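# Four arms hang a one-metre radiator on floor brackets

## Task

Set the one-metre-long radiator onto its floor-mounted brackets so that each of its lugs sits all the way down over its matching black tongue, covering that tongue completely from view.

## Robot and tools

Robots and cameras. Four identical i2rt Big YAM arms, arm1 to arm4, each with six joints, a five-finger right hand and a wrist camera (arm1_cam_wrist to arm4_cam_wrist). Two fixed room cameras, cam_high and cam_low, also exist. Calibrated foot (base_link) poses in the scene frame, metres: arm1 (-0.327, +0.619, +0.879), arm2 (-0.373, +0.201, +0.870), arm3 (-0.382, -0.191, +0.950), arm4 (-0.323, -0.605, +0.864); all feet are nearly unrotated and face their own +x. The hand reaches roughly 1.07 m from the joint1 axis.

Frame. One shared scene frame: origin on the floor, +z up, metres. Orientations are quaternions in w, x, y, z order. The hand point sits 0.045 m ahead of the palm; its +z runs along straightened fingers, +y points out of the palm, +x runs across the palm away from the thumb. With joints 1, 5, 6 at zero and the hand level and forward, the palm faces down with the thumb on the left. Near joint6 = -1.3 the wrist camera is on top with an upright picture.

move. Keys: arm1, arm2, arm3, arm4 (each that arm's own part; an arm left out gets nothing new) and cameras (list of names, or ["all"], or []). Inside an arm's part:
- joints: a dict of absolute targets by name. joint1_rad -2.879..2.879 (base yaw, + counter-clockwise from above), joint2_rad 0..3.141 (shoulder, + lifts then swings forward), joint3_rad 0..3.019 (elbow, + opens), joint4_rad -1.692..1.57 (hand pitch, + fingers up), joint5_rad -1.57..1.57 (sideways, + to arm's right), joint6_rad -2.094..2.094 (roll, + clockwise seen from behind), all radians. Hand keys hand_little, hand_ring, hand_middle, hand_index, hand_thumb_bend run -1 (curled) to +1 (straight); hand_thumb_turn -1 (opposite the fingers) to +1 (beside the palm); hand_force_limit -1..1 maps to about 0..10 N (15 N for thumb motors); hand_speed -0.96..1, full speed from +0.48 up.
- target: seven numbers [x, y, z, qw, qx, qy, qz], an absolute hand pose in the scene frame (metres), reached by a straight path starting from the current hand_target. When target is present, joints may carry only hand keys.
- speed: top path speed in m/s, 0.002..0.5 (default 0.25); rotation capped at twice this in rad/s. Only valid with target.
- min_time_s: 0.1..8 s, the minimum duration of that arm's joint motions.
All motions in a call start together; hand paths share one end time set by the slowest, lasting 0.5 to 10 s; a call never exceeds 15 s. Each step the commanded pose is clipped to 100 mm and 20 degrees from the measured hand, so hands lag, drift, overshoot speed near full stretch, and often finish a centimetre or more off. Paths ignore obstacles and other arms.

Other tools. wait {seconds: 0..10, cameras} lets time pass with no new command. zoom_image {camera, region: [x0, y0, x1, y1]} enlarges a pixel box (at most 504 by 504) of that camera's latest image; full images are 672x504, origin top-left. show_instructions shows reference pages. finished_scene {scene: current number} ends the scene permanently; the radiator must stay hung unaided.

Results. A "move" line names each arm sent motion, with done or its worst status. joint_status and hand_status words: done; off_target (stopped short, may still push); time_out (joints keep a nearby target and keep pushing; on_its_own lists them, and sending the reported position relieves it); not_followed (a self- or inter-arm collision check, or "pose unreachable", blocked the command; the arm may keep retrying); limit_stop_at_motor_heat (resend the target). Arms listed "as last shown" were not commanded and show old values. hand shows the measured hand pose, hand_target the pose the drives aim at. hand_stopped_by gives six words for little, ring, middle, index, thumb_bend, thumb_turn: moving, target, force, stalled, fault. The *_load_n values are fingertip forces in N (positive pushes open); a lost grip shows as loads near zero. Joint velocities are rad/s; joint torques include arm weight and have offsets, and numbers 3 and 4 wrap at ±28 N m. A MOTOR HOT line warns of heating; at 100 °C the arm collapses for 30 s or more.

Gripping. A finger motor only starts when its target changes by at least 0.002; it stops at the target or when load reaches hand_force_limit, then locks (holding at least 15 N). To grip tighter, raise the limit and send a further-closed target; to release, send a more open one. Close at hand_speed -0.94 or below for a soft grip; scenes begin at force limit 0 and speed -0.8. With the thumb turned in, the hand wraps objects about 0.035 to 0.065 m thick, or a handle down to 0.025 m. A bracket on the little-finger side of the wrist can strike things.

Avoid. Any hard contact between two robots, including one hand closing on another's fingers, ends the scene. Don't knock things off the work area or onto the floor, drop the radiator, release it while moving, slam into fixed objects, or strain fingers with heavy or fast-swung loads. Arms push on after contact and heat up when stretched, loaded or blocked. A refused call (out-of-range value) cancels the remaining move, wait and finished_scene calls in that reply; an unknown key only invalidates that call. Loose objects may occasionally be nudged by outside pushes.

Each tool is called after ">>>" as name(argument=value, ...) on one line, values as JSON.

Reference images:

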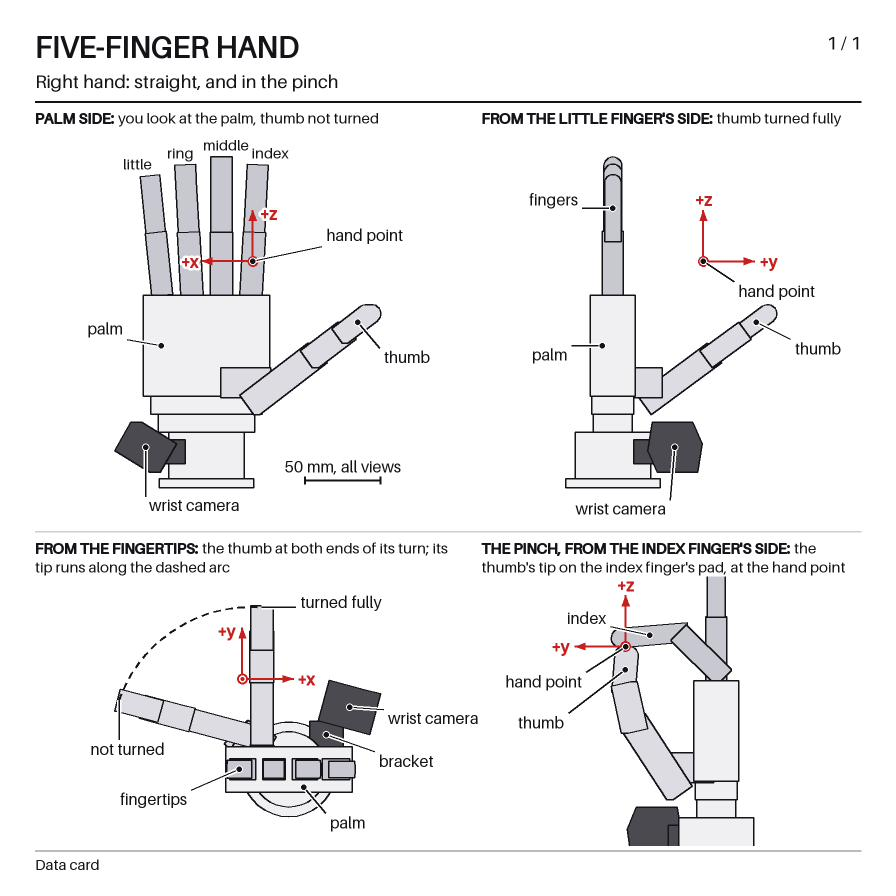

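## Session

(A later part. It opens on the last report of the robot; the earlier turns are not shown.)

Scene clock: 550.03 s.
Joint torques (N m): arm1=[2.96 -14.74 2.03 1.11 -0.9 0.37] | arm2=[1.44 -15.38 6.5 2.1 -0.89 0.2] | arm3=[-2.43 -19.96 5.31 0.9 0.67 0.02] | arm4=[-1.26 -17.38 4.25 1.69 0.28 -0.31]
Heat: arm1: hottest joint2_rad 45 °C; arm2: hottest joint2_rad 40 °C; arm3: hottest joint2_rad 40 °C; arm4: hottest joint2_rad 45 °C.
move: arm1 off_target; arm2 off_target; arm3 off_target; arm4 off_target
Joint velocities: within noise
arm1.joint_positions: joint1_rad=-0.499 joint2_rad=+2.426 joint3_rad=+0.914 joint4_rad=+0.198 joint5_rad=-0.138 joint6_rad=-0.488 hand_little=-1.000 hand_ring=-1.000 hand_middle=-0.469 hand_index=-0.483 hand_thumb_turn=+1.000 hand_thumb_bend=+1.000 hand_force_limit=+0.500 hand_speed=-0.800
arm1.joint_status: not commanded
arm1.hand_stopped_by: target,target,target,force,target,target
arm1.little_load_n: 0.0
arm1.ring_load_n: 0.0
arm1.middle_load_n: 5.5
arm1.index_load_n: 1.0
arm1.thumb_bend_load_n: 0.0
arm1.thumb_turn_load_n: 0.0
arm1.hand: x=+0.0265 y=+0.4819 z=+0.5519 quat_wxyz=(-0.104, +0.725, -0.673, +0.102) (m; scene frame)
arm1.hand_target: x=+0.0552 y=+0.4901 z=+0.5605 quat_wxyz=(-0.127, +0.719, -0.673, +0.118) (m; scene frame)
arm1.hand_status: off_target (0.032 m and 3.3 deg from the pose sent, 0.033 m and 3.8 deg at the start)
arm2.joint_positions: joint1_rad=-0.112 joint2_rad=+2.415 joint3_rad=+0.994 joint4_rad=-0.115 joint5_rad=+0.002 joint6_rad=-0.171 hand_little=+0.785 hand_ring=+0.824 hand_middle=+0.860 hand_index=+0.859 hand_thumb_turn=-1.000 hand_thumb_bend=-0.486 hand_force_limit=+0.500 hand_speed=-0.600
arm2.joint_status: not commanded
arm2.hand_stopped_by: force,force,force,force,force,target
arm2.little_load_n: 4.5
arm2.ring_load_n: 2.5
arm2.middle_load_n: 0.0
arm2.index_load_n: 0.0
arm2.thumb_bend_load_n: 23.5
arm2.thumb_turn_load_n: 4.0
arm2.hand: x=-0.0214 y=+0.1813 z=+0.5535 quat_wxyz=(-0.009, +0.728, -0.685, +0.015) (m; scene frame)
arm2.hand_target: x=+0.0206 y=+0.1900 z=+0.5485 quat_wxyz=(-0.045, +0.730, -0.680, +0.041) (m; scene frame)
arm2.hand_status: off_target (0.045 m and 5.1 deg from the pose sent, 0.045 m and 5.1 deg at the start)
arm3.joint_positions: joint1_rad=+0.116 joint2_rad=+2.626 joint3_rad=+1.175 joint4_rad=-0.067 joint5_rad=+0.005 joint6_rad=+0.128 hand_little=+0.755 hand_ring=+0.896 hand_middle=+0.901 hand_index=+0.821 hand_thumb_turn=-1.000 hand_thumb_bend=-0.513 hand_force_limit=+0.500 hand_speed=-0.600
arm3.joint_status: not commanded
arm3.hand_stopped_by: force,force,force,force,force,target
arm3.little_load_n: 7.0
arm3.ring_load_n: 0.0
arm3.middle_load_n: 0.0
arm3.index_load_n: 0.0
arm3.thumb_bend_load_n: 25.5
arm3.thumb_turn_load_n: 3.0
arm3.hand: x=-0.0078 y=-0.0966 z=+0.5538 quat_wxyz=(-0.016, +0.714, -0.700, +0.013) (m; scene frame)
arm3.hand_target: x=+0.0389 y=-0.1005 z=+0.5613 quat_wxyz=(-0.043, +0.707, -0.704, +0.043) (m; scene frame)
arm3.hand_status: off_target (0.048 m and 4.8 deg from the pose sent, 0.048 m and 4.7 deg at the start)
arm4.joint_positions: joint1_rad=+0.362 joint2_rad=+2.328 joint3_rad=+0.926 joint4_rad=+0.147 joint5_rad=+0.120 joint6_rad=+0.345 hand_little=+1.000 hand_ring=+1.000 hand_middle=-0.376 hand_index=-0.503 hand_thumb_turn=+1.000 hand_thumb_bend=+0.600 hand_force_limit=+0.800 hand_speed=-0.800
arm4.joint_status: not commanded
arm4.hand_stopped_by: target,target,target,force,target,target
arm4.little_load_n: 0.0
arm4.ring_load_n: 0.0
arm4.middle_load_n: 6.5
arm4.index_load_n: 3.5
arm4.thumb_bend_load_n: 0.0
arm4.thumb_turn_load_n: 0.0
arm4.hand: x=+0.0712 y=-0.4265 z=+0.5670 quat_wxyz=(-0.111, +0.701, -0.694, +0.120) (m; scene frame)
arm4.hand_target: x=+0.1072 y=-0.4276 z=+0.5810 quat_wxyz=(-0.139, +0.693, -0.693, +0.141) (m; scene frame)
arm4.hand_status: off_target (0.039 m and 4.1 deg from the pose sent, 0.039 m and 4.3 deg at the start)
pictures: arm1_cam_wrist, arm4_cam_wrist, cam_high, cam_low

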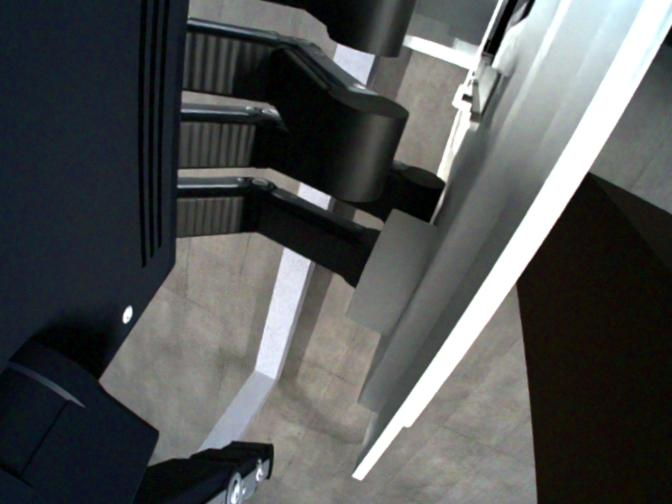

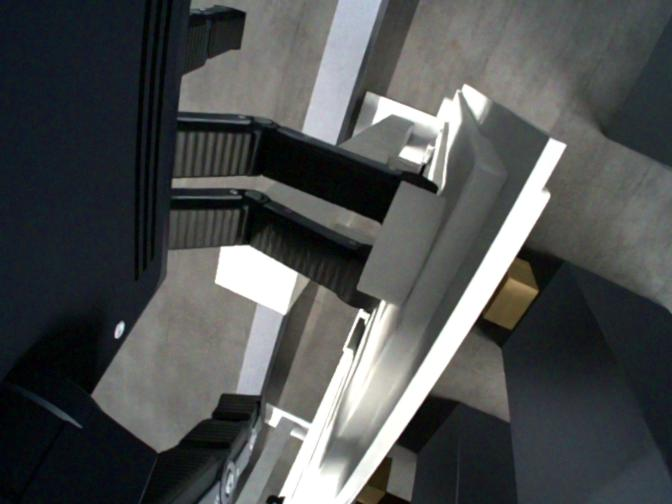

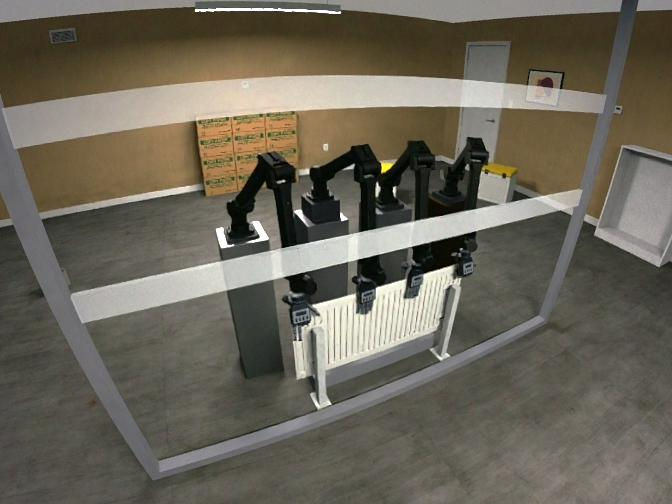

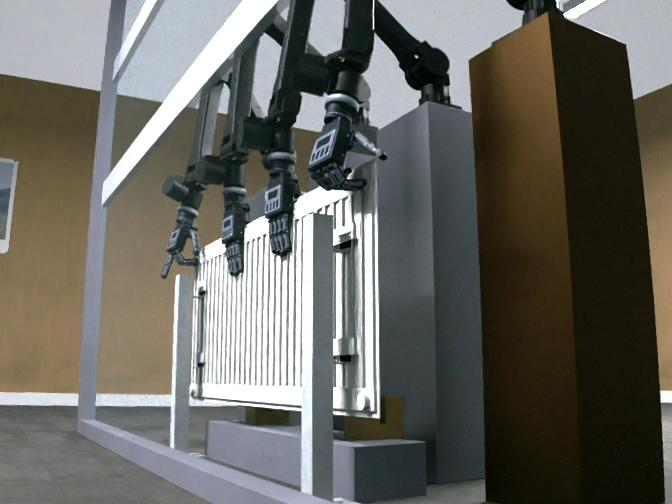

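>>> move(arm1={"target": [0.055, 0.490, 0.614, -0.1268, 0.7190, -0.6730, 0.1187], "speed": 0.05}, arm2={"target": [0.0225, 0.190, 0.596, -0.0447, 0.7300, -0.6806, 0.0416], "speed": 0.05}, arm3={"target": [0.0405, -0.100, 0.609, -0.0433, 0.7077, -0.7039, 0.0431], "speed": 0.05}, arm4={"target": [0.108, -0.427, 0.632, -0.1400, 0.6931, -0.6931, 0.1400], "speed": 0.05})

>>> move(arm1={"target": [0.055, 0.502, 0.614, -0.1268, 0.7190, -0.6730, 0.1187], "speed": 0.03}, arm2={"target": [0.0215, 0.202, 0.596, -0.0447, 0.7300, -0.6806, 0.0416], "speed": 0.03}, arm3={"target": [0.0405, -0.088, 0.609, -0.0433, 0.7077, -0.7039, 0.0431], "speed": 0.03}, arm4={"target": [0.108, -0.415, 0.632, -0.1400, 0.6931, -0.6931, 0.1400], "speed": 0.03}, cameras=["cam_low", "arm4_cam_wrist", "arm1_cam_wrist"])

>>> zoom_image(camera="cam_low", region=[310, 190, 390, 290])

>>> zoom_image(camera="arm1_cam_wrist", region=[430, 0, 530, 120])

Scene clock: 552.97 s.
Joint torques (N m): arm1=[2.67 -23.41 -1.42 -0.85 -0.99 0.39] | arm2=[1.26 -23.88 2.55 -0.28 -0.96 0.23] | arm3=[-2.32 -28.63 0.59 -0.64 0.67 0.04] | arm4=[-0.03 -26.05 1.14 -0.25 0.43 -0.29]
Heat: arm1: hottest joint2_rad 44 °C; arm2: hottest joint2_rad 40 °C; arm3: hottest joint2_rad 40 °C; arm4: hottest joint2_rad 45 °C.
move: arm1 off_target; arm2 off_target; arm3 off_target; arm4 off_target
Joint velocities: within noise
arm1.joint_positions: joint1_rad=-0.499 joint2_rad=+2.407 joint3_rad=+0.899 joint4_rad=+0.177 joint5_rad=-0.137 joint6_rad=-0.489 hand_little=-1.000 hand_ring=-1.000 hand_middle=-0.468 hand_index=-0.482 hand_thumb_turn=+1.000 hand_thumb_bend=+1.000 hand_force_limit=+0.500 hand_speed=-0.800
arm1.joint_status: not commanded
arm1.hand_stopped_by: target,target,target,force,target,target
arm1.little_load_n: 0.0
arm1.ring_load_n: 0.0
arm1.middle_load_n: 22.5
arm1.index_load_n: 12.5
arm1.thumb_bend_load_n: 0.0
arm1.thumb_turn_load_n: 0.0
arm1.hand: x=+0.0200 y=+0.4845 z=+0.5582 quat_wxyz=(-0.101, +0.726, -0.674, +0.094) (m; scene frame)
arm1.hand_target: x=+0.0526 y=+0.4902 z=+0.6062 quat_wxyz=(-0.128, +0.719, -0.672, +0.118) (m; scene frame)
arm1.hand_status: off_target (0.066 m and 4.1 deg from the pose sent, 0.069 m and 3.3 deg at the start)
arm2.joint_positions: joint1_rad=-0.112 joint2_rad=+2.398 joint3_rad=+0.987 joint4_rad=-0.129 joint5_rad=+0.003 joint6_rad=-0.176 hand_little=+0.785 hand_ring=+0.824 hand_middle=+0.860 hand_index=+0.859 hand_thumb_turn=-1.000 hand_thumb_bend=-0.486 hand_force_limit=+0.500 hand_speed=-0.600
arm2.joint_status: not commanded
arm2.hand_stopped_by: force,force,force,force,force,target
arm2.little_load_n: 7.0
arm2.ring_load_n: 6.0
arm2.middle_load_n: 0.5
arm2.index_load_n: 1.5
arm2.thumb_bend_load_n: 23.5
arm2.thumb_turn_load_n: 4.0
arm2.hand: x=-0.0226 y=+0.1810 z=+0.5597 quat_wxyz=(-0.008, +0.730, -0.684, +0.014) (m; scene frame)
arm2.hand_target: x=+0.0206 y=+0.1899 z=+0.5939 quat_wxyz=(-0.045, +0.731, -0.680, +0.041) (m; scene frame)
arm2.hand_status: off_target (0.059 m and 5.3 deg from the pose sent, 0.062 m and 5.1 deg at the start)
arm3.joint_positions: joint1_rad=+0.116 joint2_rad=+2.608 joint3_rad=+1.160 joint4_rad=-0.078 joint5_rad=+0.005 joint6_rad=+0.127 hand_little=+0.755 hand_ring=+0.896 hand_middle=+0.901 hand_index=+0.821 hand_thumb_turn=-1.000 hand_thumb_bend=-0.513 hand_force_limit=+0.500 hand_speed=-0.600
arm3.joint_status: not commanded
arm3.hand_stopped_by: force,force,force,force,force,target
arm3.little_load_n: 10.0
arm3.ring_load_n: 0.0
arm3.middle_load_n: 0.0
arm3.index_load_n: 0.0
arm3.thumb_bend_load_n: 25.0
arm3.thumb_turn_load_n: 3.0
arm3.hand: x=-0.0113 y=-0.0972 z=+0.5607 quat_wxyz=(-0.013, +0.715, -0.699, +0.010) (m; scene frame)
arm3.hand_target: x=+0.0379 y=-0.1000 z=+0.6048 quat_wxyz=(-0.043, +0.707, -0.704, +0.043) (m; scene frame)
arm3.hand_status: off_target (0.071 m and 5.2 deg from the pose sent, 0.073 m and 4.7 deg at the start)
arm4.joint_positions: joint1_rad=+0.362 joint2_rad=+2.302 joint3_rad=+0.919 joint4_rad=+0.109 joint5_rad=+0.117 joint6_rad=+0.345 hand_little=+1.000 hand_ring=+1.000 hand_middle=-0.376 hand_index=-0.502 hand_thumb_turn=+1.000 hand_thumb_bend=+0.600 hand_force_limit=+0.800 hand_speed=-0.800
arm4.joint_status: not commanded
arm4.hand_stopped_by: target,target,target,force,target,target
arm4.little_load_n: -0.5
arm4.ring_load_n: 0.0
arm4.middle_load_n: 17.0
arm4.index_load_n: 13.5
arm4.thumb_bend_load_n: 0.0
arm4.thumb_turn_load_n: 0.0
arm4.hand: x=+0.0677 y=-0.4271 z=+0.5759 quat_wxyz=(-0.104, +0.703, -0.695, +0.115) (m; scene frame)
arm4.hand_target: x=+0.1063 y=-0.4272 z=+0.6261 quat_wxyz=(-0.140, +0.693, -0.693, +0.141) (m; scene frame)
arm4.hand_status: off_target (0.069 m and 5.2 deg from the pose sent, 0.075 m and 4.1 deg at the start)
pictures: none

Scene clock: 554.07 s.
Joint torques (N m): arm1=[3.55 -23.18 -1.77 -0.32 -0.93 0.61] | arm2=[2.02 -23.82 2.47 -0.12 -0.92 0.39] | arm3=[-1.67 -28.4 1.01 -0.73 0.77 0.18] | arm4=[0.44 -26.05 1.91 -0.55 0.53 -0.29]
Heat: arm1: hottest joint2_rad 45 °C; arm2: hottest joint2_rad 40 °C; arm3: hottest joint2_rad 40 °C; arm4: hottest joint2_rad 45 °C.
move: arm1 off_target; arm2 off_target; arm3 off_target; arm4 off_target
Joint velocities: within noise
arm1.joint_positions: joint1_rad=-0.483 joint2_rad=+2.404 joint3_rad=+0.889 joint4_rad=+0.177 joint5_rad=-0.132 joint6_rad=-0.484 hand_little=-1.000 hand_ring=-1.000 hand_middle=-0.468 hand_index=-0.482 hand_thumb_turn=+1.000 hand_thumb_bend=+1.000 hand_force_limit=+0.500 hand_speed=-0.800
arm1.joint_status: not commanded
arm1.hand_stopped_by: target,target,target,force,target,target
arm1.little_load_n: 0.0
arm1.ring_load_n: 0.0
arm1.middle_load_n: 23.0
arm1.index_load_n: 12.5
arm1.thumb_bend_load_n: 0.0
arm1.thumb_turn_load_n: 0.0
arm1.hand: x=+0.0176 y=+0.4916 z=+0.5591 quat_wxyz=(-0.099, +0.730, -0.671, +0.091) (m; scene frame)
arm1.hand_target: x=+0.0522 y=+0.5021 z=+0.6062 quat_wxyz=(-0.128, +0.720, -0.672, +0.117) (m; scene frame)
arm1.hand_status: off_target (0.067 m and 4.7 deg from the pose sent, 0.068 m and 4.1 deg at the start)
arm2.joint_positions: joint1_rad=-0.095 joint2_rad=+2.395 joint3_rad=+0.981 joint4_rad=-0.129 joint5_rad=+0.004 joint6_rad=-0.165 hand_little=+0.785 hand_ring=+0.824 hand_middle=+0.860 hand_index=+0.859 hand_thumb_turn=-1.000 hand_thumb_bend=-0.486 hand_force_limit=+0.500 hand_speed=-0.600
arm2.joint_status: not commanded
arm2.hand_stopped_by: force,force,force,force,force,target
arm2.little_load_n: 5.5
arm2.ring_load_n: 5.5
arm2.middle_load_n: 1.5
arm2.index_load_n: 4.0
arm2.thumb_bend_load_n: 24.0
arm2.thumb_turn_load_n: 4.0
arm2.hand: x=-0.0246 y=+0.1878 z=+0.5606 quat_wxyz=(-0.006, +0.732, -0.681, +0.013) (m; scene frame)
arm2.hand_target: x=+0.0193 y=+0.2017 z=+0.5940 quat_wxyz=(-0.045, +0.731, -0.680, +0.040) (m; scene frame)
arm2.hand_status: off_target (0.060 m and 5.5 deg from the pose sent, 0.061 m and 5.3 deg at the start)
arm3.joint_positions: joint1_rad=+0.132 joint2_rad=+2.606 joint3_rad=+1.160 joint4_rad=-0.080 joint5_rad=+0.005 joint6_rad=+0.139 hand_little=+0.755 hand_ring=+0.896 hand_middle=+0.901 hand_index=+0.821 hand_thumb_turn=-1.000 hand_thumb_bend=-0.513 hand_force_limit=+0.500 hand_speed=-0.600
arm3.joint_status: not commanded
arm3.hand_stopped_by: force,force,force,force,force,target
arm3.little_load_n: 10.0
arm3.ring_load_n: 0.0
arm3.middle_load_n: 0.0
arm3.index_load_n: 0.5
arm3.thumb_bend_load_n: 25.0
arm3.thumb_turn_load_n: 3.0
arm3.hand: x=-0.0121 y=-0.0901 z=+0.5617 quat_wxyz=(-0.013, +0.716, -0.698, +0.010) (m; scene frame)
arm3.hand_target: x=+0.0381 y=-0.0879 z=+0.6054 quat_wxyz=(-0.044, +0.707, -0.704, +0.043) (m; scene frame)
arm3.hand_status: off_target (0.071 m and 5.3 deg from the pose sent, 0.071 m and 5.2 deg at the start)
arm4.joint_positions: joint1_rad=+0.377 joint2_rad=+2.300 joint3_rad=+0.923 joint4_rad=+0.103 joint5_rad=+0.121 joint6_rad=+0.368 hand_little=+1.000 hand_ring=+1.000 hand_middle=-0.376 hand_index=-0.502 hand_thumb_turn=+1.000 hand_thumb_bend=+0.600 hand_force_limit=+0.800 hand_speed=-0.800
arm4.joint_status: not commanded
arm4.hand_stopped_by: target,target,target,force,target,target
arm4.little_load_n: 0.0
arm4.ring_load_n: 0.0
arm4.middle_load_n: 17.0
arm4.index_load_n: 14.0
arm4.thumb_bend_load_n: 0.0
arm4.thumb_turn_load_n: 0.0
arm4.hand: x=+0.0673 y=-0.4200 z=+0.5769 quat_wxyz=(-0.105, +0.700, -0.697, +0.115) (m; scene frame)
arm4.hand_target: x=+0.1065 y=-0.4151 z=+0.6269 quat_wxyz=(-0.140, +0.693, -0.693, +0.141) (m; scene frame)
arm4.hand_status: off_target (0.069 m and 5.1 deg from the pose sent, 0.070 m and 5.2 deg at the start)
pictures: arm1_cam_wrist, arm4_cam_wrist, cam_low

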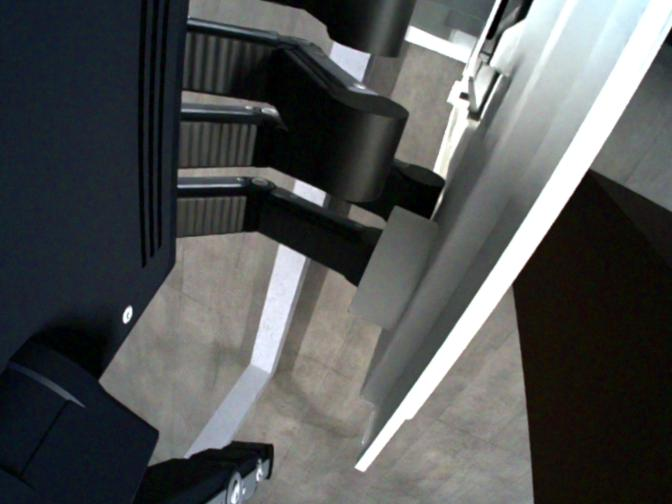

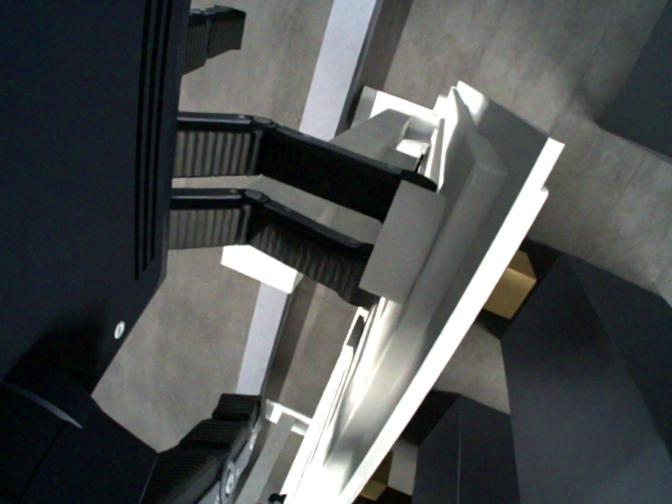

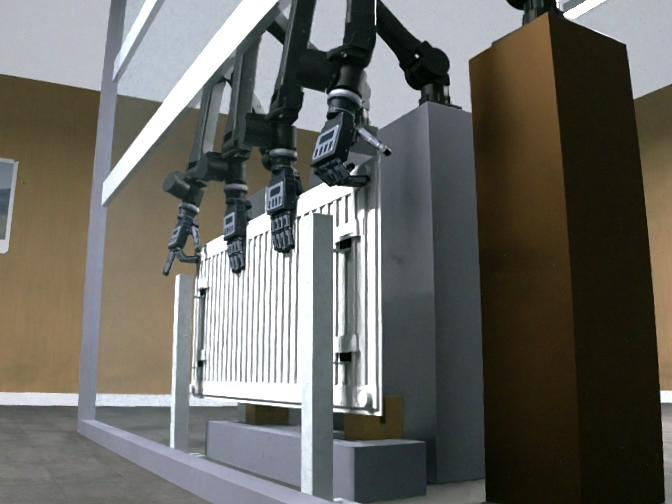

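Scaled by 5.040 from the camera's 672x504 image, which has a finer 960x720 frame.

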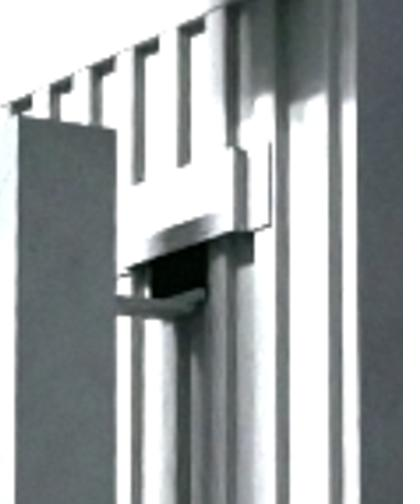

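Scaled by 4.200 from the camera's 672x504 image, which has a finer 960x720 frame.

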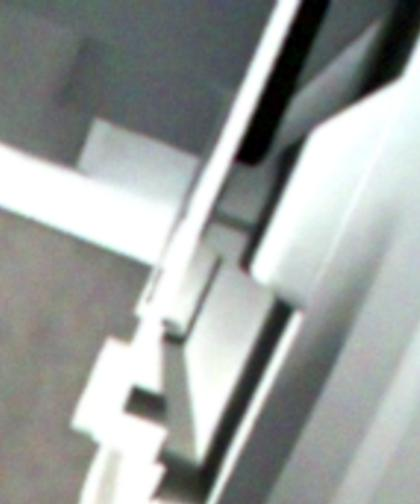

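>>> move(arm1={"target": [0.057, 0.502, 0.588, -0.1268, 0.7190, -0.6730, 0.1187], "speed": 0.04}, arm2={"target": [0.0230, 0.202, 0.572, -0.0447, 0.7300, -0.6806, 0.0416], "speed": 0.04}, arm3={"target": [0.042, -0.088, 0.586, -0.0433, 0.7077, -0.7039, 0.0431], "speed": 0.04}, arm4={"target": [0.108, -0.415, 0.608, -0.1400, 0.6931, -0.6931, 0.1400], "speed": 0.04}, cameras=["cam_low", "arm4_cam_wrist", "arm1_cam_wrist"])

>>> zoom_image(camera="cam_low", region=[310, 190, 390, 290])

>>> zoom_image(camera="cam_low", region=[310, 290, 390, 390])

>>> zoom_image(camera="cam_low", region=[190, 260, 230, 310])

>>> zoom_image(camera="arm1_cam_wrist", region=[430, 0, 530, 120])

Scene clock: 555.93 s.
Joint torques (N m): arm1=[3.49 -20.01 -0.32 0.14 -0.95 0.57] | arm2=[2.02 -20.54 3.99 0.64 -1.01 0.32] | arm3=[-1.73 -25.11 2.74 -0.01 0.71 0.14] | arm4=[0.09 -22.65 2.43 0.49 0.44 -0.32]
Heat: arm1: hottest joint2_rad 45 °C; arm2: hottest joint2_rad 40 °C; arm3: hottest joint2_rad 41 °C; arm4: hottest joint2_rad 45 °C.
move: arm1 off_target; arm2 off_target; arm3 off_target; arm4 off_target
Joint velocities: within noise
arm1.joint_positions: joint1_rad=-0.480 joint2_rad=+2.427 joint3_rad=+0.900 joint4_rad=+0.200 joint5_rad=-0.130 joint6_rad=-0.478 hand_little=-1.000 hand_ring=-1.000 hand_middle=-0.468 hand_index=-0.482 hand_thumb_turn=+1.000 hand_thumb_bend=+1.000 hand_force_limit=+0.500 hand_speed=-0.800
arm1.joint_status: not commanded
arm1.hand_stopped_by: target,target,target,force,target,target
arm1.little_load_n: 0.0
arm1.ring_load_n: 0.0
arm1.middle_load_n: 22.0
arm1.index_load_n: 12.0
arm1.thumb_bend_load_n: 0.0
arm1.thumb_turn_load_n: 0.0
arm1.hand: x=+0.0200 y=+0.4914 z=+0.5510 quat_wxyz=(-0.100, +0.728, -0.671, +0.096) (m; scene frame)
arm1.hand_target: x=+0.0553 y=+0.5020 z=+0.5847 quat_wxyz=(-0.128, +0.720, -0.672, +0.117) (m; scene frame)
arm1.hand_status: off_target (0.053 m and 4.2 deg from the pose sent, 0.050 m and 4.6 deg at the start)
arm2.joint_positions: joint1_rad=-0.093 joint2_rad=+2.415 joint3_rad=+0.992 joint4_rad=-0.115 joint5_rad=+0.007 joint6_rad=-0.158 hand_little=+0.785 hand_ring=+0.824 hand_middle=+0.860 hand_index=+0.859 hand_thumb_turn=-1.000 hand_thumb_bend=-0.486 hand_force_limit=+0.500 hand_speed=-0.600
arm2.joint_status: not commanded
arm2.hand_stopped_by: force,force,force,force,force,target
arm2.little_load_n: 6.0
arm2.ring_load_n: 5.0
arm2.middle_load_n: 0.0
arm2.index_load_n: 0.5
arm2.thumb_bend_load_n: 23.5
arm2.thumb_turn_load_n: 4.0
arm2.hand: x=-0.0225 y=+0.1881 z=+0.5533 quat_wxyz=(-0.007, +0.730, -0.683, +0.015) (m; scene frame)
arm2.hand_target: x=+0.0215 y=+0.2019 z=+0.5727 quat_wxyz=(-0.045, +0.731, -0.680, +0.041) (m; scene frame)
arm2.hand_status: off_target (0.051 m and 5.3 deg from the pose sent, 0.051 m and 5.5 deg at the start)
arm3.joint_positions: joint1_rad=+0.132 joint2_rad=+2.621 joint3_rad=+1.176 joint4_rad=-0.080 joint5_rad=+0.007 joint6_rad=+0.142 hand_little=+0.755 hand_ring=+0.896 hand_middle=+0.901 hand_index=+0.821 hand_thumb_turn=-1.000 hand_thumb_bend=-0.513 hand_force_limit=+0.500 hand_speed=-0.600
arm3.joint_status: not commanded
arm3.hand_stopped_by: force,force,force,force,force,target
arm3.little_load_n: 11.0
arm3.ring_load_n: 0.0
arm3.middle_load_n: 0.0
arm3.index_load_n: 0.0
arm3.thumb_bend_load_n: 25.0
arm3.thumb_turn_load_n: 3.5
arm3.hand: x=-0.0096 y=-0.0898 z=+0.5561 quat_wxyz=(-0.013, +0.715, -0.699, +0.011) (m; scene frame)
arm3.hand_target: x=+0.0403 y=-0.0881 z=+0.5855 quat_wxyz=(-0.043, +0.707, -0.704, +0.043) (m; scene frame)
arm3.hand_status: off_target (0.060 m and 5.2 deg from the pose sent, 0.059 m and 5.3 deg at the start)
arm4.joint_positions: joint1_rad=+0.377 joint2_rad=+2.315 joint3_rad=+0.932 joint4_rad=+0.116 joint5_rad=+0.124 joint6_rad=+0.368 hand_little=+1.000 hand_ring=+1.000 hand_middle=-0.376 hand_index=-0.502 hand_thumb_turn=+1.000 hand_thumb_bend=+0.600 hand_force_limit=+0.800 hand_speed=-0.800
arm4.joint_status: not commanded
arm4.hand_stopped_by: target,target,target,force,target,target
arm4.little_load_n: 0.0
arm4.ring_load_n: 0.0
arm4.middle_load_n: 16.0
arm4.index_load_n: 13.0
arm4.thumb_bend_load_n: 0.0
arm4.thumb_turn_load_n: 0.0
arm4.hand: x=+0.0710 y=-0.4192 z=+0.5721 quat_wxyz=(-0.108, +0.699, -0.697, +0.118) (m; scene frame)
arm4.hand_target: x=+0.1069 y=-0.4152 z=+0.6063 quat_wxyz=(-0.140, +0.693, -0.693, +0.140) (m; scene frame)
arm4.hand_status: off_target (0.052 m and 4.6 deg from the pose sent, 0.052 m and 5.1 deg at the start)
pictures: arm1_cam_wrist, arm4_cam_wrist, cam_low

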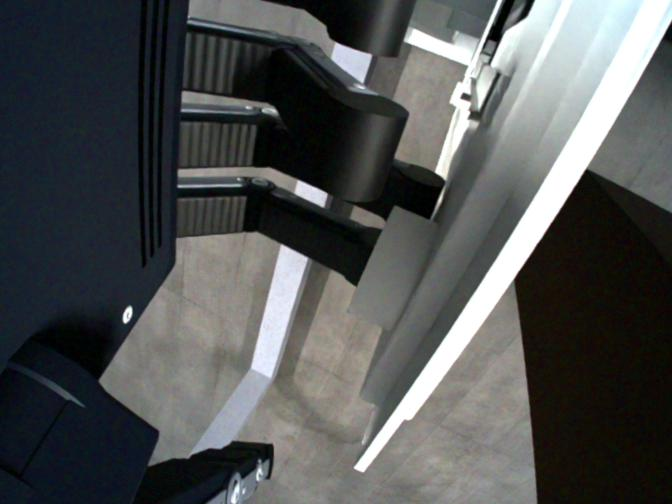

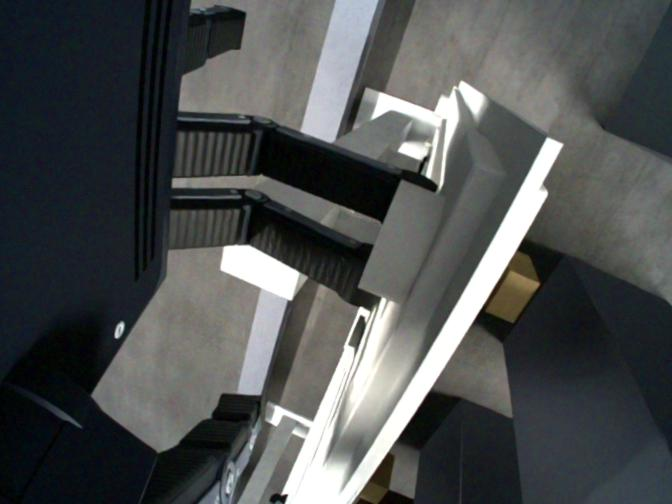

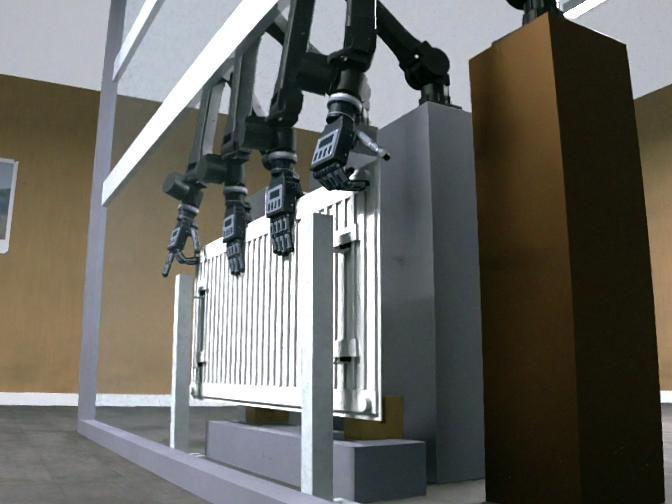

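Scaled by 5.040 from the camera's 672x504 image, which has a finer 960x720 frame.

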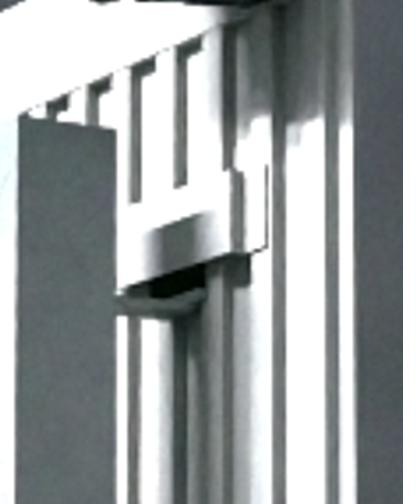

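Scaled by 5.040 from the camera's 672x504 image, which has a finer 960x720 frame.

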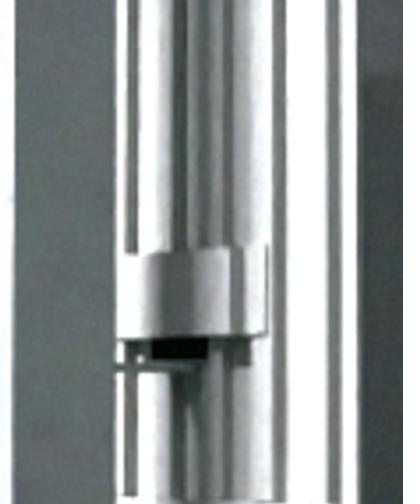

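Scaled by 10.080 from the camera's 672x504 image, which has a finer 960x720 frame.

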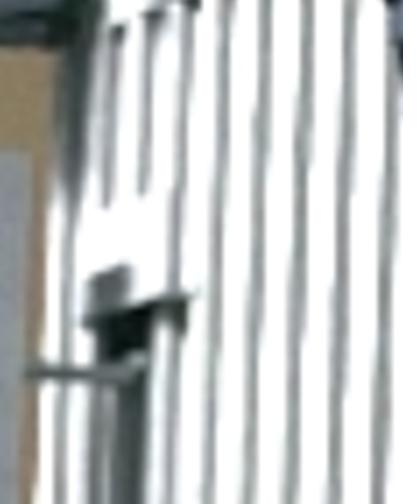

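Scaled by 4.200 from the camera's 672x504 image, which has a finer 960x720 frame.

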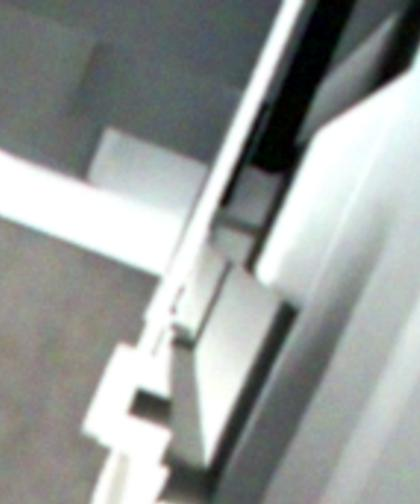

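>>> move(arm1={"target": [0.057, 0.502, 0.582, -0.1268, 0.7190, -0.6730, 0.1187], "speed": 0.03}, arm2={"target": [0.0230, 0.202, 0.563, -0.0447, 0.7300, -0.6806, 0.0416], "speed": 0.03}, arm3={"target": [0.042, -0.088, 0.573, -0.0433, 0.7077, -0.7039, 0.0431], "speed": 0.03}, arm4={"target": [0.108, -0.415, 0.593, -0.1400, 0.6931, -0.6931, 0.1400], "speed": 0.03}, cameras=["cam_low", "arm4_cam_wrist", "arm1_cam_wrist"])

>>> zoom_image(camera="cam_low", region=[310, 190, 390, 290])

>>> zoom_image(camera="cam_low", region=[310, 290, 390, 390])

>>> zoom_image(camera="cam_low", region=[190, 260, 230, 310])

>>> zoom_image(camera="cam_low", region=[190, 325, 230, 375])

Scene clock: 557.70 s.
Joint torques (N m): arm1=[3.43 -20.6 -0.65 0.08 -1.18 0.56] | arm2=[1.79 -21.13 3.73 0.61 -1.13 0.32] | arm3=[-1.73 -24.76 2.7 0.25 0.58 0.14] | arm4=[0.38 -22.3 2.48 0.51 0.2 -0.34]
Heat: arm1: hottest joint2_rad 45 °C; arm2: hottest joint2_rad 40 °C; arm3: hottest joint2_rad 41 °C; arm4: hottest joint2_rad 45 °C.
move: arm1 off_target; arm2 off_target; arm3 off_target; arm4 off_target
Joint velocities: within noise
arm1.joint_positions: joint1_rad=-0.480 joint2_rad=+2.450 joint3_rad=+0.911 joint4_rad=+0.213 joint5_rad=-0.123 joint6_rad=-0.478 hand_little=-1.000 hand_ring=-1.000 hand_middle=-0.468 hand_index=-0.482 hand_thumb_turn=+1.000 hand_thumb_bend=+1.000 hand_force_limit=+0.500 hand_speed=-0.800
arm1.joint_status: not commanded
arm1.hand_stopped_by: target,target,target,force,target,target
arm1.little_load_n: 0.0
arm1.ring_load_n: 0.0
arm1.middle_load_n: 24.0
arm1.index_load_n: 12.0
arm1.thumb_bend_load_n: 0.0
arm1.thumb_turn_load_n: 0.0
arm1.hand: x=+0.0201 y=+0.4898 z=+0.5433 quat_wxyz=(-0.097, +0.728, -0.672, +0.098) (m; scene frame)
arm1.hand_target: x=+0.0552 y=+0.5019 z=+0.5783 quat_wxyz=(-0.128, +0.720, -0.672, +0.117) (m; scene frame)
arm1.hand_status: off_target (0.055 m and 4.3 deg from the pose sent, 0.050 m and 4.2 deg at the start)
arm2.joint_positions: joint1_rad=-0.094 joint2_rad=+2.440 joint3_rad=+1.004 joint4_rad=-0.102 joint5_rad=+0.011 joint6_rad=-0.158 hand_little=+0.785 hand_ring=+0.824 hand_middle=+0.860 hand_index=+0.859 hand_thumb_turn=-1.000 hand_thumb_bend=-0.486 hand_force_limit=+0.500 hand_speed=-0.600
arm2.joint_status: not commanded
arm2.hand_stopped_by: force,force,force,force,force,target
arm2.little_load_n: 6.5
arm2.ring_load_n: 5.0
arm2.middle_load_n: 0.0
arm2.index_load_n: 0.0
arm2.thumb_bend_load_n: 24.0
arm2.thumb_turn_load_n: 2.5
arm2.hand: x=-0.0223 y=+0.1870 z=+0.5442 quat_wxyz=(-0.005, +0.730, -0.683, +0.017) (m; scene frame)
arm2.hand_target: x=+0.0214 y=+0.2019 z=+0.5637 quat_wxyz=(-0.045, +0.731, -0.680, +0.041) (m; scene frame)
arm2.hand_status: off_target (0.051 m and 5.3 deg from the pose sent, 0.049 m and 5.3 deg at the start)
arm3.joint_positions: joint1_rad=+0.132 joint2_rad=+2.649 joint3_rad=+1.196 joint4_rad=-0.074 joint5_rad=+0.010 joint6_rad=+0.141 hand_little=+0.755 hand_ring=+0.896 hand_middle=+0.901 hand_index=+0.821 hand_thumb_turn=-1.000 hand_thumb_bend=-0.513 hand_force_limit=+0.500 hand_speed=-0.600
arm3.joint_status: not commanded
arm3.hand_stopped_by: force,force,force,force,force,target
arm3.little_load_n: 13.0
arm3.ring_load_n: 0.0
arm3.middle_load_n: -0.5
arm3.index_load_n: 0.5
arm3.thumb_bend_load_n: 24.5
arm3.thumb_turn_load_n: 2.5
arm3.hand: x=-0.0095 y=-0.0903 z=+0.5455 quat_wxyz=(-0.011, +0.715, -0.699, +0.011) (m; scene frame)
arm3.hand_target: x=+0.0405 y=-0.0881 z=+0.5729 quat_wxyz=(-0.043, +0.708, -0.704, +0.043) (m; scene frame)
arm3.hand_status: off_target (0.058 m and 5.3 deg from the pose sent, 0.054 m and 5.2 deg at the start)
arm4.joint_positions: joint1_rad=+0.377 joint2_rad=+2.349 joint3_rad=+0.945 joint4_rad=+0.139 joint5_rad=+0.131 joint6_rad=+0.368 hand_little=+1.000 hand_ring=+1.000 hand_middle=-0.376 hand_index=-0.502 hand_thumb_turn=+1.000 hand_thumb_bend=+0.600 hand_force_limit=+0.800 hand_speed=-0.800
arm4.joint_status: not commanded
arm4.hand_stopped_by: target,target,target,force,target,target
arm4.little_load_n: 0.0
arm4.ring_load_n: 0.0
arm4.middle_load_n: 15.5
arm4.index_load_n: 11.5
arm4.thumb_bend_load_n: -0.5
arm4.thumb_turn_load_n: 0.0
arm4.hand: x=+0.0714 y=-0.4206 z=+0.5599 quat_wxyz=(-0.107, +0.698, -0.697, +0.121) (m; scene frame)
arm4.hand_target: x=+0.1072 y=-0.4153 z=+0.5918 quat_wxyz=(-0.140, +0.693, -0.693, +0.141) (m; scene frame)
arm4.hand_status: off_target (0.050 m and 4.5 deg from the pose sent, 0.043 m and 4.6 deg at the start)
pictures: arm1_cam_wrist, arm4_cam_wrist, cam_low

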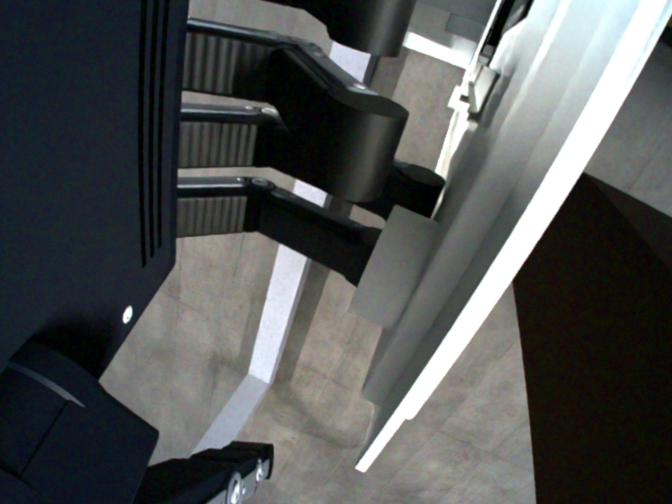

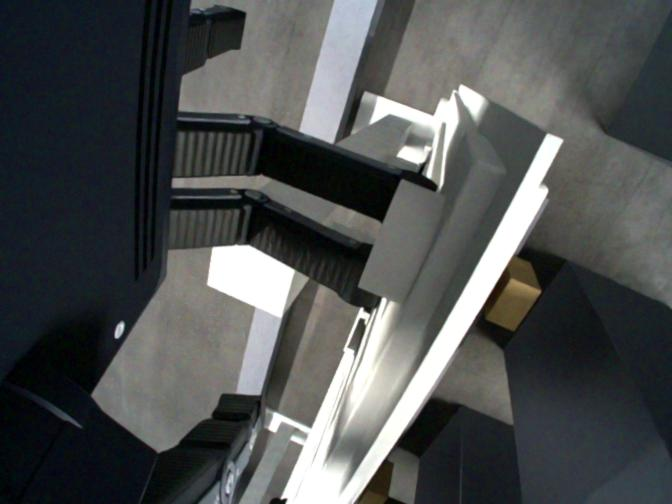

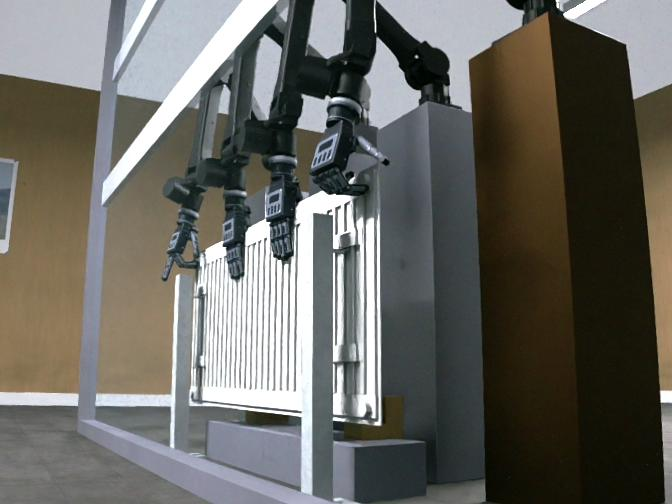

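Scaled by 5.040 from the camera's 672x504 image, which has a finer 960x720 frame.

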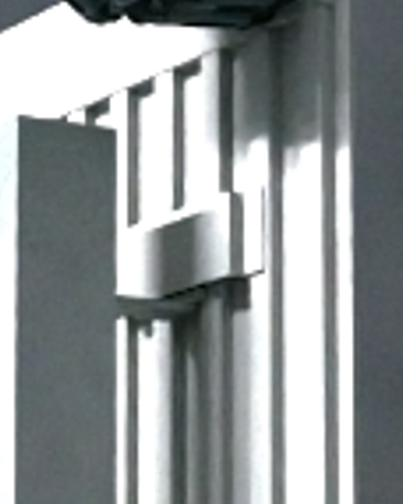

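Scaled by 5.040 from the camera's 672x504 image, which has a finer 960x720 frame.

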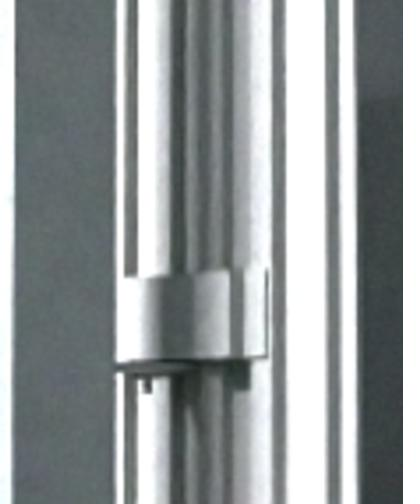

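Scaled by 10.080 from the camera's 672x504 image, which has a finer 960x720 frame.

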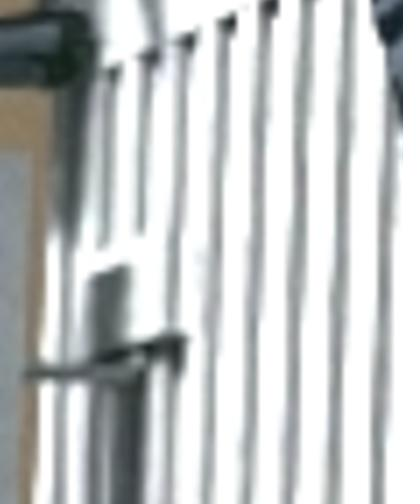

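Scaled by 10.080 from the camera's 672x504 image, which has a finer 960x720 frame.

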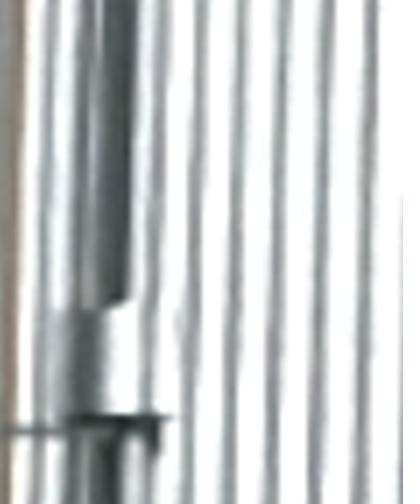

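>>> move(arm1={"target": [0.057, 0.502, 0.575, -0.1268, 0.7190, -0.6730, 0.1187], "speed": 0.03}, arm2={"target": [0.0230, 0.202, 0.556, -0.0447, 0.7300, -0.6806, 0.0416], "speed": 0.03}, arm3={"target": [0.042, -0.088, 0.565, -0.0433, 0.7077, -0.7039, 0.0431], "speed": 0.03}, arm4={"target": [0.108, -0.415, 0.584, -0.1400, 0.6931, -0.6931, 0.1400], "speed": 0.03}, cameras=["cam_low", "arm4_cam_wrist", "arm1_cam_wrist"])

>>> zoom_image(camera="cam_low", region=[310, 190, 390, 290])

>>> zoom_image(camera="cam_low", region=[310, 290, 390, 390])

>>> zoom_image(camera="cam_low", region=[190, 260, 230, 310])

>>> zoom_image(camera="cam_low", region=[190, 325, 230, 375])

Scene clock: 559.13 s.
Joint torques (N m): arm1=[3.49 -19.55 -0.18 0.2 -1.19 0.56] | arm2=[2.14 -20.19 4.21 0.87 -1.14 0.33] | arm3=[-1.79 -23.82 3.21 0.43 0.61 0.15] | arm4=[0.15 -20.31 2.92 0.81 0.17 -0.29]
Heat: arm1: hottest joint2_rad 45 °C; arm2: hottest joint2_rad 40 °C; arm3: hottest joint2_rad 41 °C; arm4: hottest joint2_rad 45 °C.
move: arm1 off_target; arm2 off_target; arm3 off_target; arm4 off_target
Joint velocities: within noise
arm1.joint_positions: joint1_rad=-0.480 joint2_rad=+2.455 joint3_rad=+0.913 joint4_rad=+0.218 joint5_rad=-0.122 joint6_rad=-0.478 hand_little=-1.000 hand_ring=-1.000 hand_middle=-0.468 hand_index=-0.482 hand_thumb_turn=+1.000 hand_thumb_bend=+1.000 hand_force_limit=+0.500 hand_speed=-0.800
arm1.joint_status: not commanded
arm1.hand_stopped_by: target,target,target,force,target,target
arm1.little_load_n: 0.0
arm1.ring_load_n: 0.0
arm1.middle_load_n: 20.0
arm1.index_load_n: 9.0
arm1.thumb_bend_load_n: 0.0
arm1.thumb_turn_load_n: 0.0
arm1.hand: x=+0.0203 y=+0.4896 z=+0.5415 quat_wxyz=(-0.097, +0.728, -0.672, +0.099) (m; scene frame)
arm1.hand_target: x=+0.0553 y=+0.5019 z=+0.5724 quat_wxyz=(-0.128, +0.720, -0.672, +0.117) (m; scene frame)
arm1.hand_status: off_target (0.051 m and 4.3 deg from the pose sent, 0.050 m and 4.3 deg at the start)
arm2.joint_positions: joint1_rad=-0.094 joint2_rad=+2.446 joint3_rad=+1.007 joint4_rad=-0.098 joint5_rad=+0.011 joint6_rad=-0.158 hand_little=+0.785 hand_ring=+0.824 hand_middle=+0.860 hand_index=+0.859 hand_thumb_turn=-1.000 hand_thumb_bend=-0.486 hand_force_limit=+0.500 hand_speed=-0.600
arm2.joint_status: not commanded
arm2.hand_stopped_by: force,force,force,force,force,target
arm2.little_load_n: 6.0
arm2.ring_load_n: 4.5
arm2.middle_load_n: 0.0
arm2.index_load_n: 0.0
arm2.thumb_bend_load_n: 23.5
arm2.thumb_turn_load_n: 2.0
arm2.hand: x=-0.0221 y=+0.1870 z=+0.5420 quat_wxyz=(-0.006, +0.730, -0.683, +0.017) (m; scene frame)
arm2.hand_target: x=+0.0215 y=+0.2019 z=+0.5572 quat_wxyz=(-0.045, +0.731, -0.680, +0.041) (m; scene frame)
arm2.hand_status: off_target (0.050 m and 5.3 deg from the pose sent, 0.049 m and 5.3 deg at the start)
arm3.joint_positions: joint1_rad=+0.132 joint2_rad=+2.657 joint3_rad=+1.203 joint4_rad=-0.071 joint5_rad=+0.009 joint6_rad=+0.141 hand_little=+0.755 hand_ring=+0.896 hand_middle=+0.901 hand_index=+0.821 hand_thumb_turn=-1.000 hand_thumb_bend=-0.513 hand_force_limit=+0.500 hand_speed=-0.600
arm3.joint_status: not commanded
arm3.hand_stopped_by: force,force,force,force,force,target
arm3.little_load_n: 13.0
arm3.ring_load_n: 0.0
arm3.middle_load_n: 0.0
arm3.index_load_n: 0.5
arm3.thumb_bend_load_n: 24.0
arm3.thumb_turn_load_n: 2.0
arm3.hand: x=-0.0086 y=-0.0901 z=+0.5426 quat_wxyz=(-0.012, +0.716, -0.698, +0.012) (m; scene frame)
arm3.hand_target: x=+0.0407 y=-0.0882 z=+0.5656 quat_wxyz=(-0.043, +0.708, -0.704, +0.043) (m; scene frame)
arm3.hand_status: off_target (0.055 m and 5.2 deg from the pose sent, 0.055 m and 5.3 deg at the start)
arm4.joint_positions: joint1_rad=+0.377 joint2_rad=+2.360 joint3_rad=+0.950 joint4_rad=+0.147 joint5_rad=+0.131 joint6_rad=+0.368 hand_little=+1.000 hand_ring=+1.000 hand_middle=-0.376 hand_index=-0.502 hand_thumb_turn=+1.000 hand_thumb_bend=+0.600 hand_force_limit=+0.800 hand_speed=-0.800
arm4.joint_status: not commanded
arm4.hand_stopped_by: target,target,target,force,target,target
arm4.little_load_n: 0.0
arm4.ring_load_n: 0.0
arm4.middle_load_n: 13.5
arm4.index_load_n: 9.0
arm4.thumb_bend_load_n: 0.0
arm4.thumb_turn_load_n: 0.0
arm4.hand: x=+0.0716 y=-0.4206 z=+0.5559 quat_wxyz=(-0.107, +0.698, -0.697, +0.121) (m; scene frame)
arm4.hand_target: x=+0.1073 y=-0.4153 z=+0.5835 quat_wxyz=(-0.140, +0.693, -0.693, +0.141) (m; scene frame)
arm4.hand_status: off_target (0.046 m and 4.4 deg from the pose sent, 0.044 m and 4.5 deg at the start)
pictures: arm1_cam_wrist, arm4_cam_wrist, cam_low

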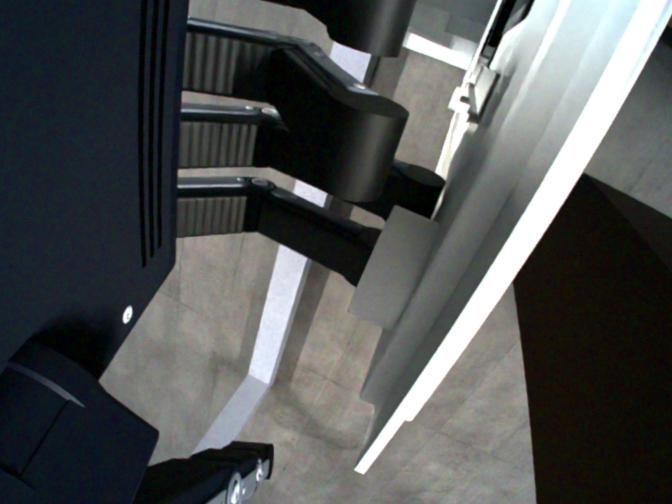

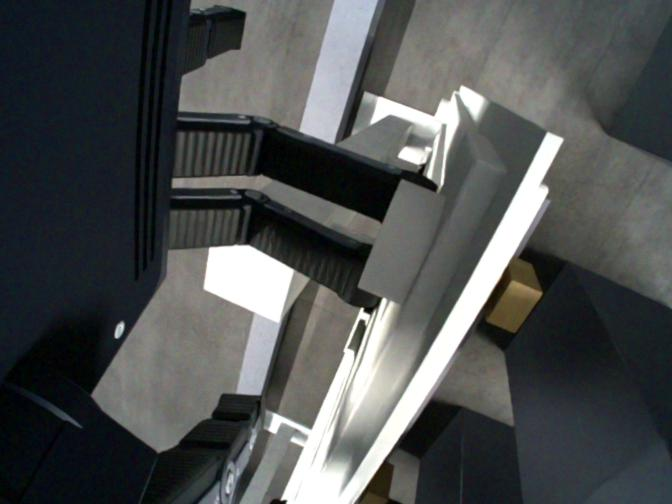

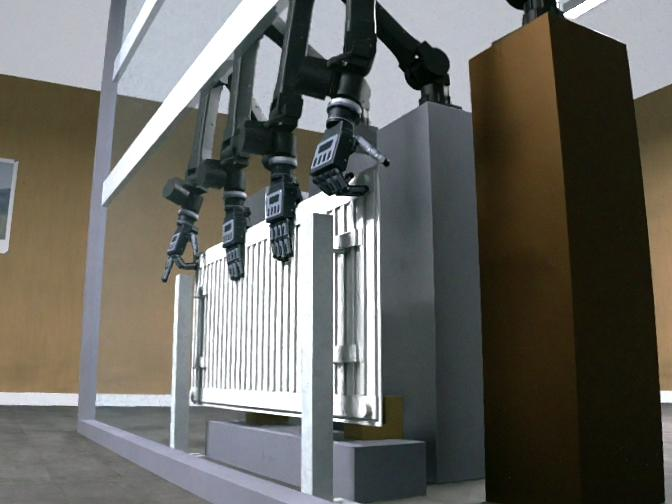

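Scaled by 5.040 from the camera's 672x504 image, which has a finer 960x720 frame.

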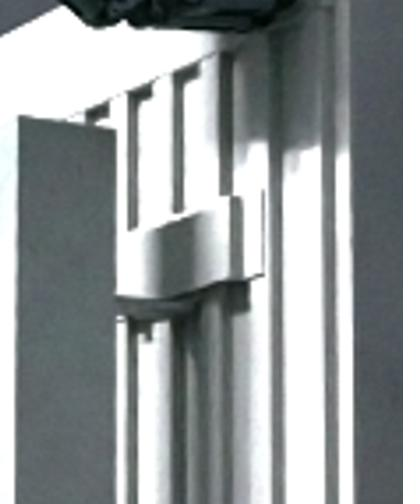

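Scaled by 5.040 from the camera's 672x504 image, which has a finer 960x720 frame.

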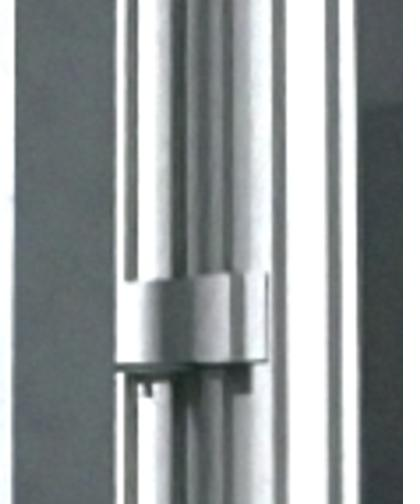

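Scaled by 10.080 from the camera's 672x504 image, which has a finer 960x720 frame.

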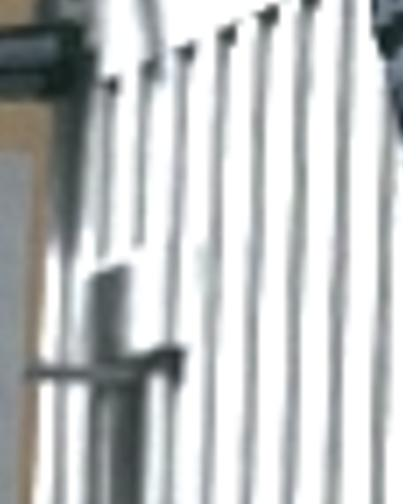

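Scaled by 10.080 from the camera's 672x504 image, which has a finer 960x720 frame.

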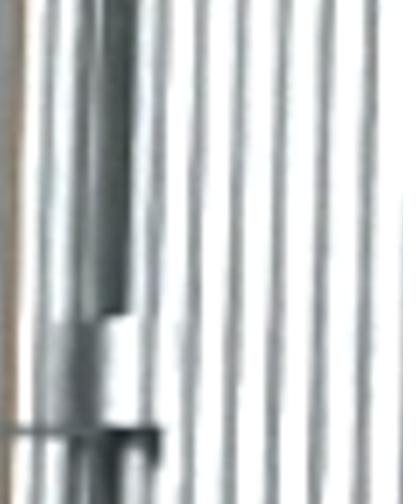

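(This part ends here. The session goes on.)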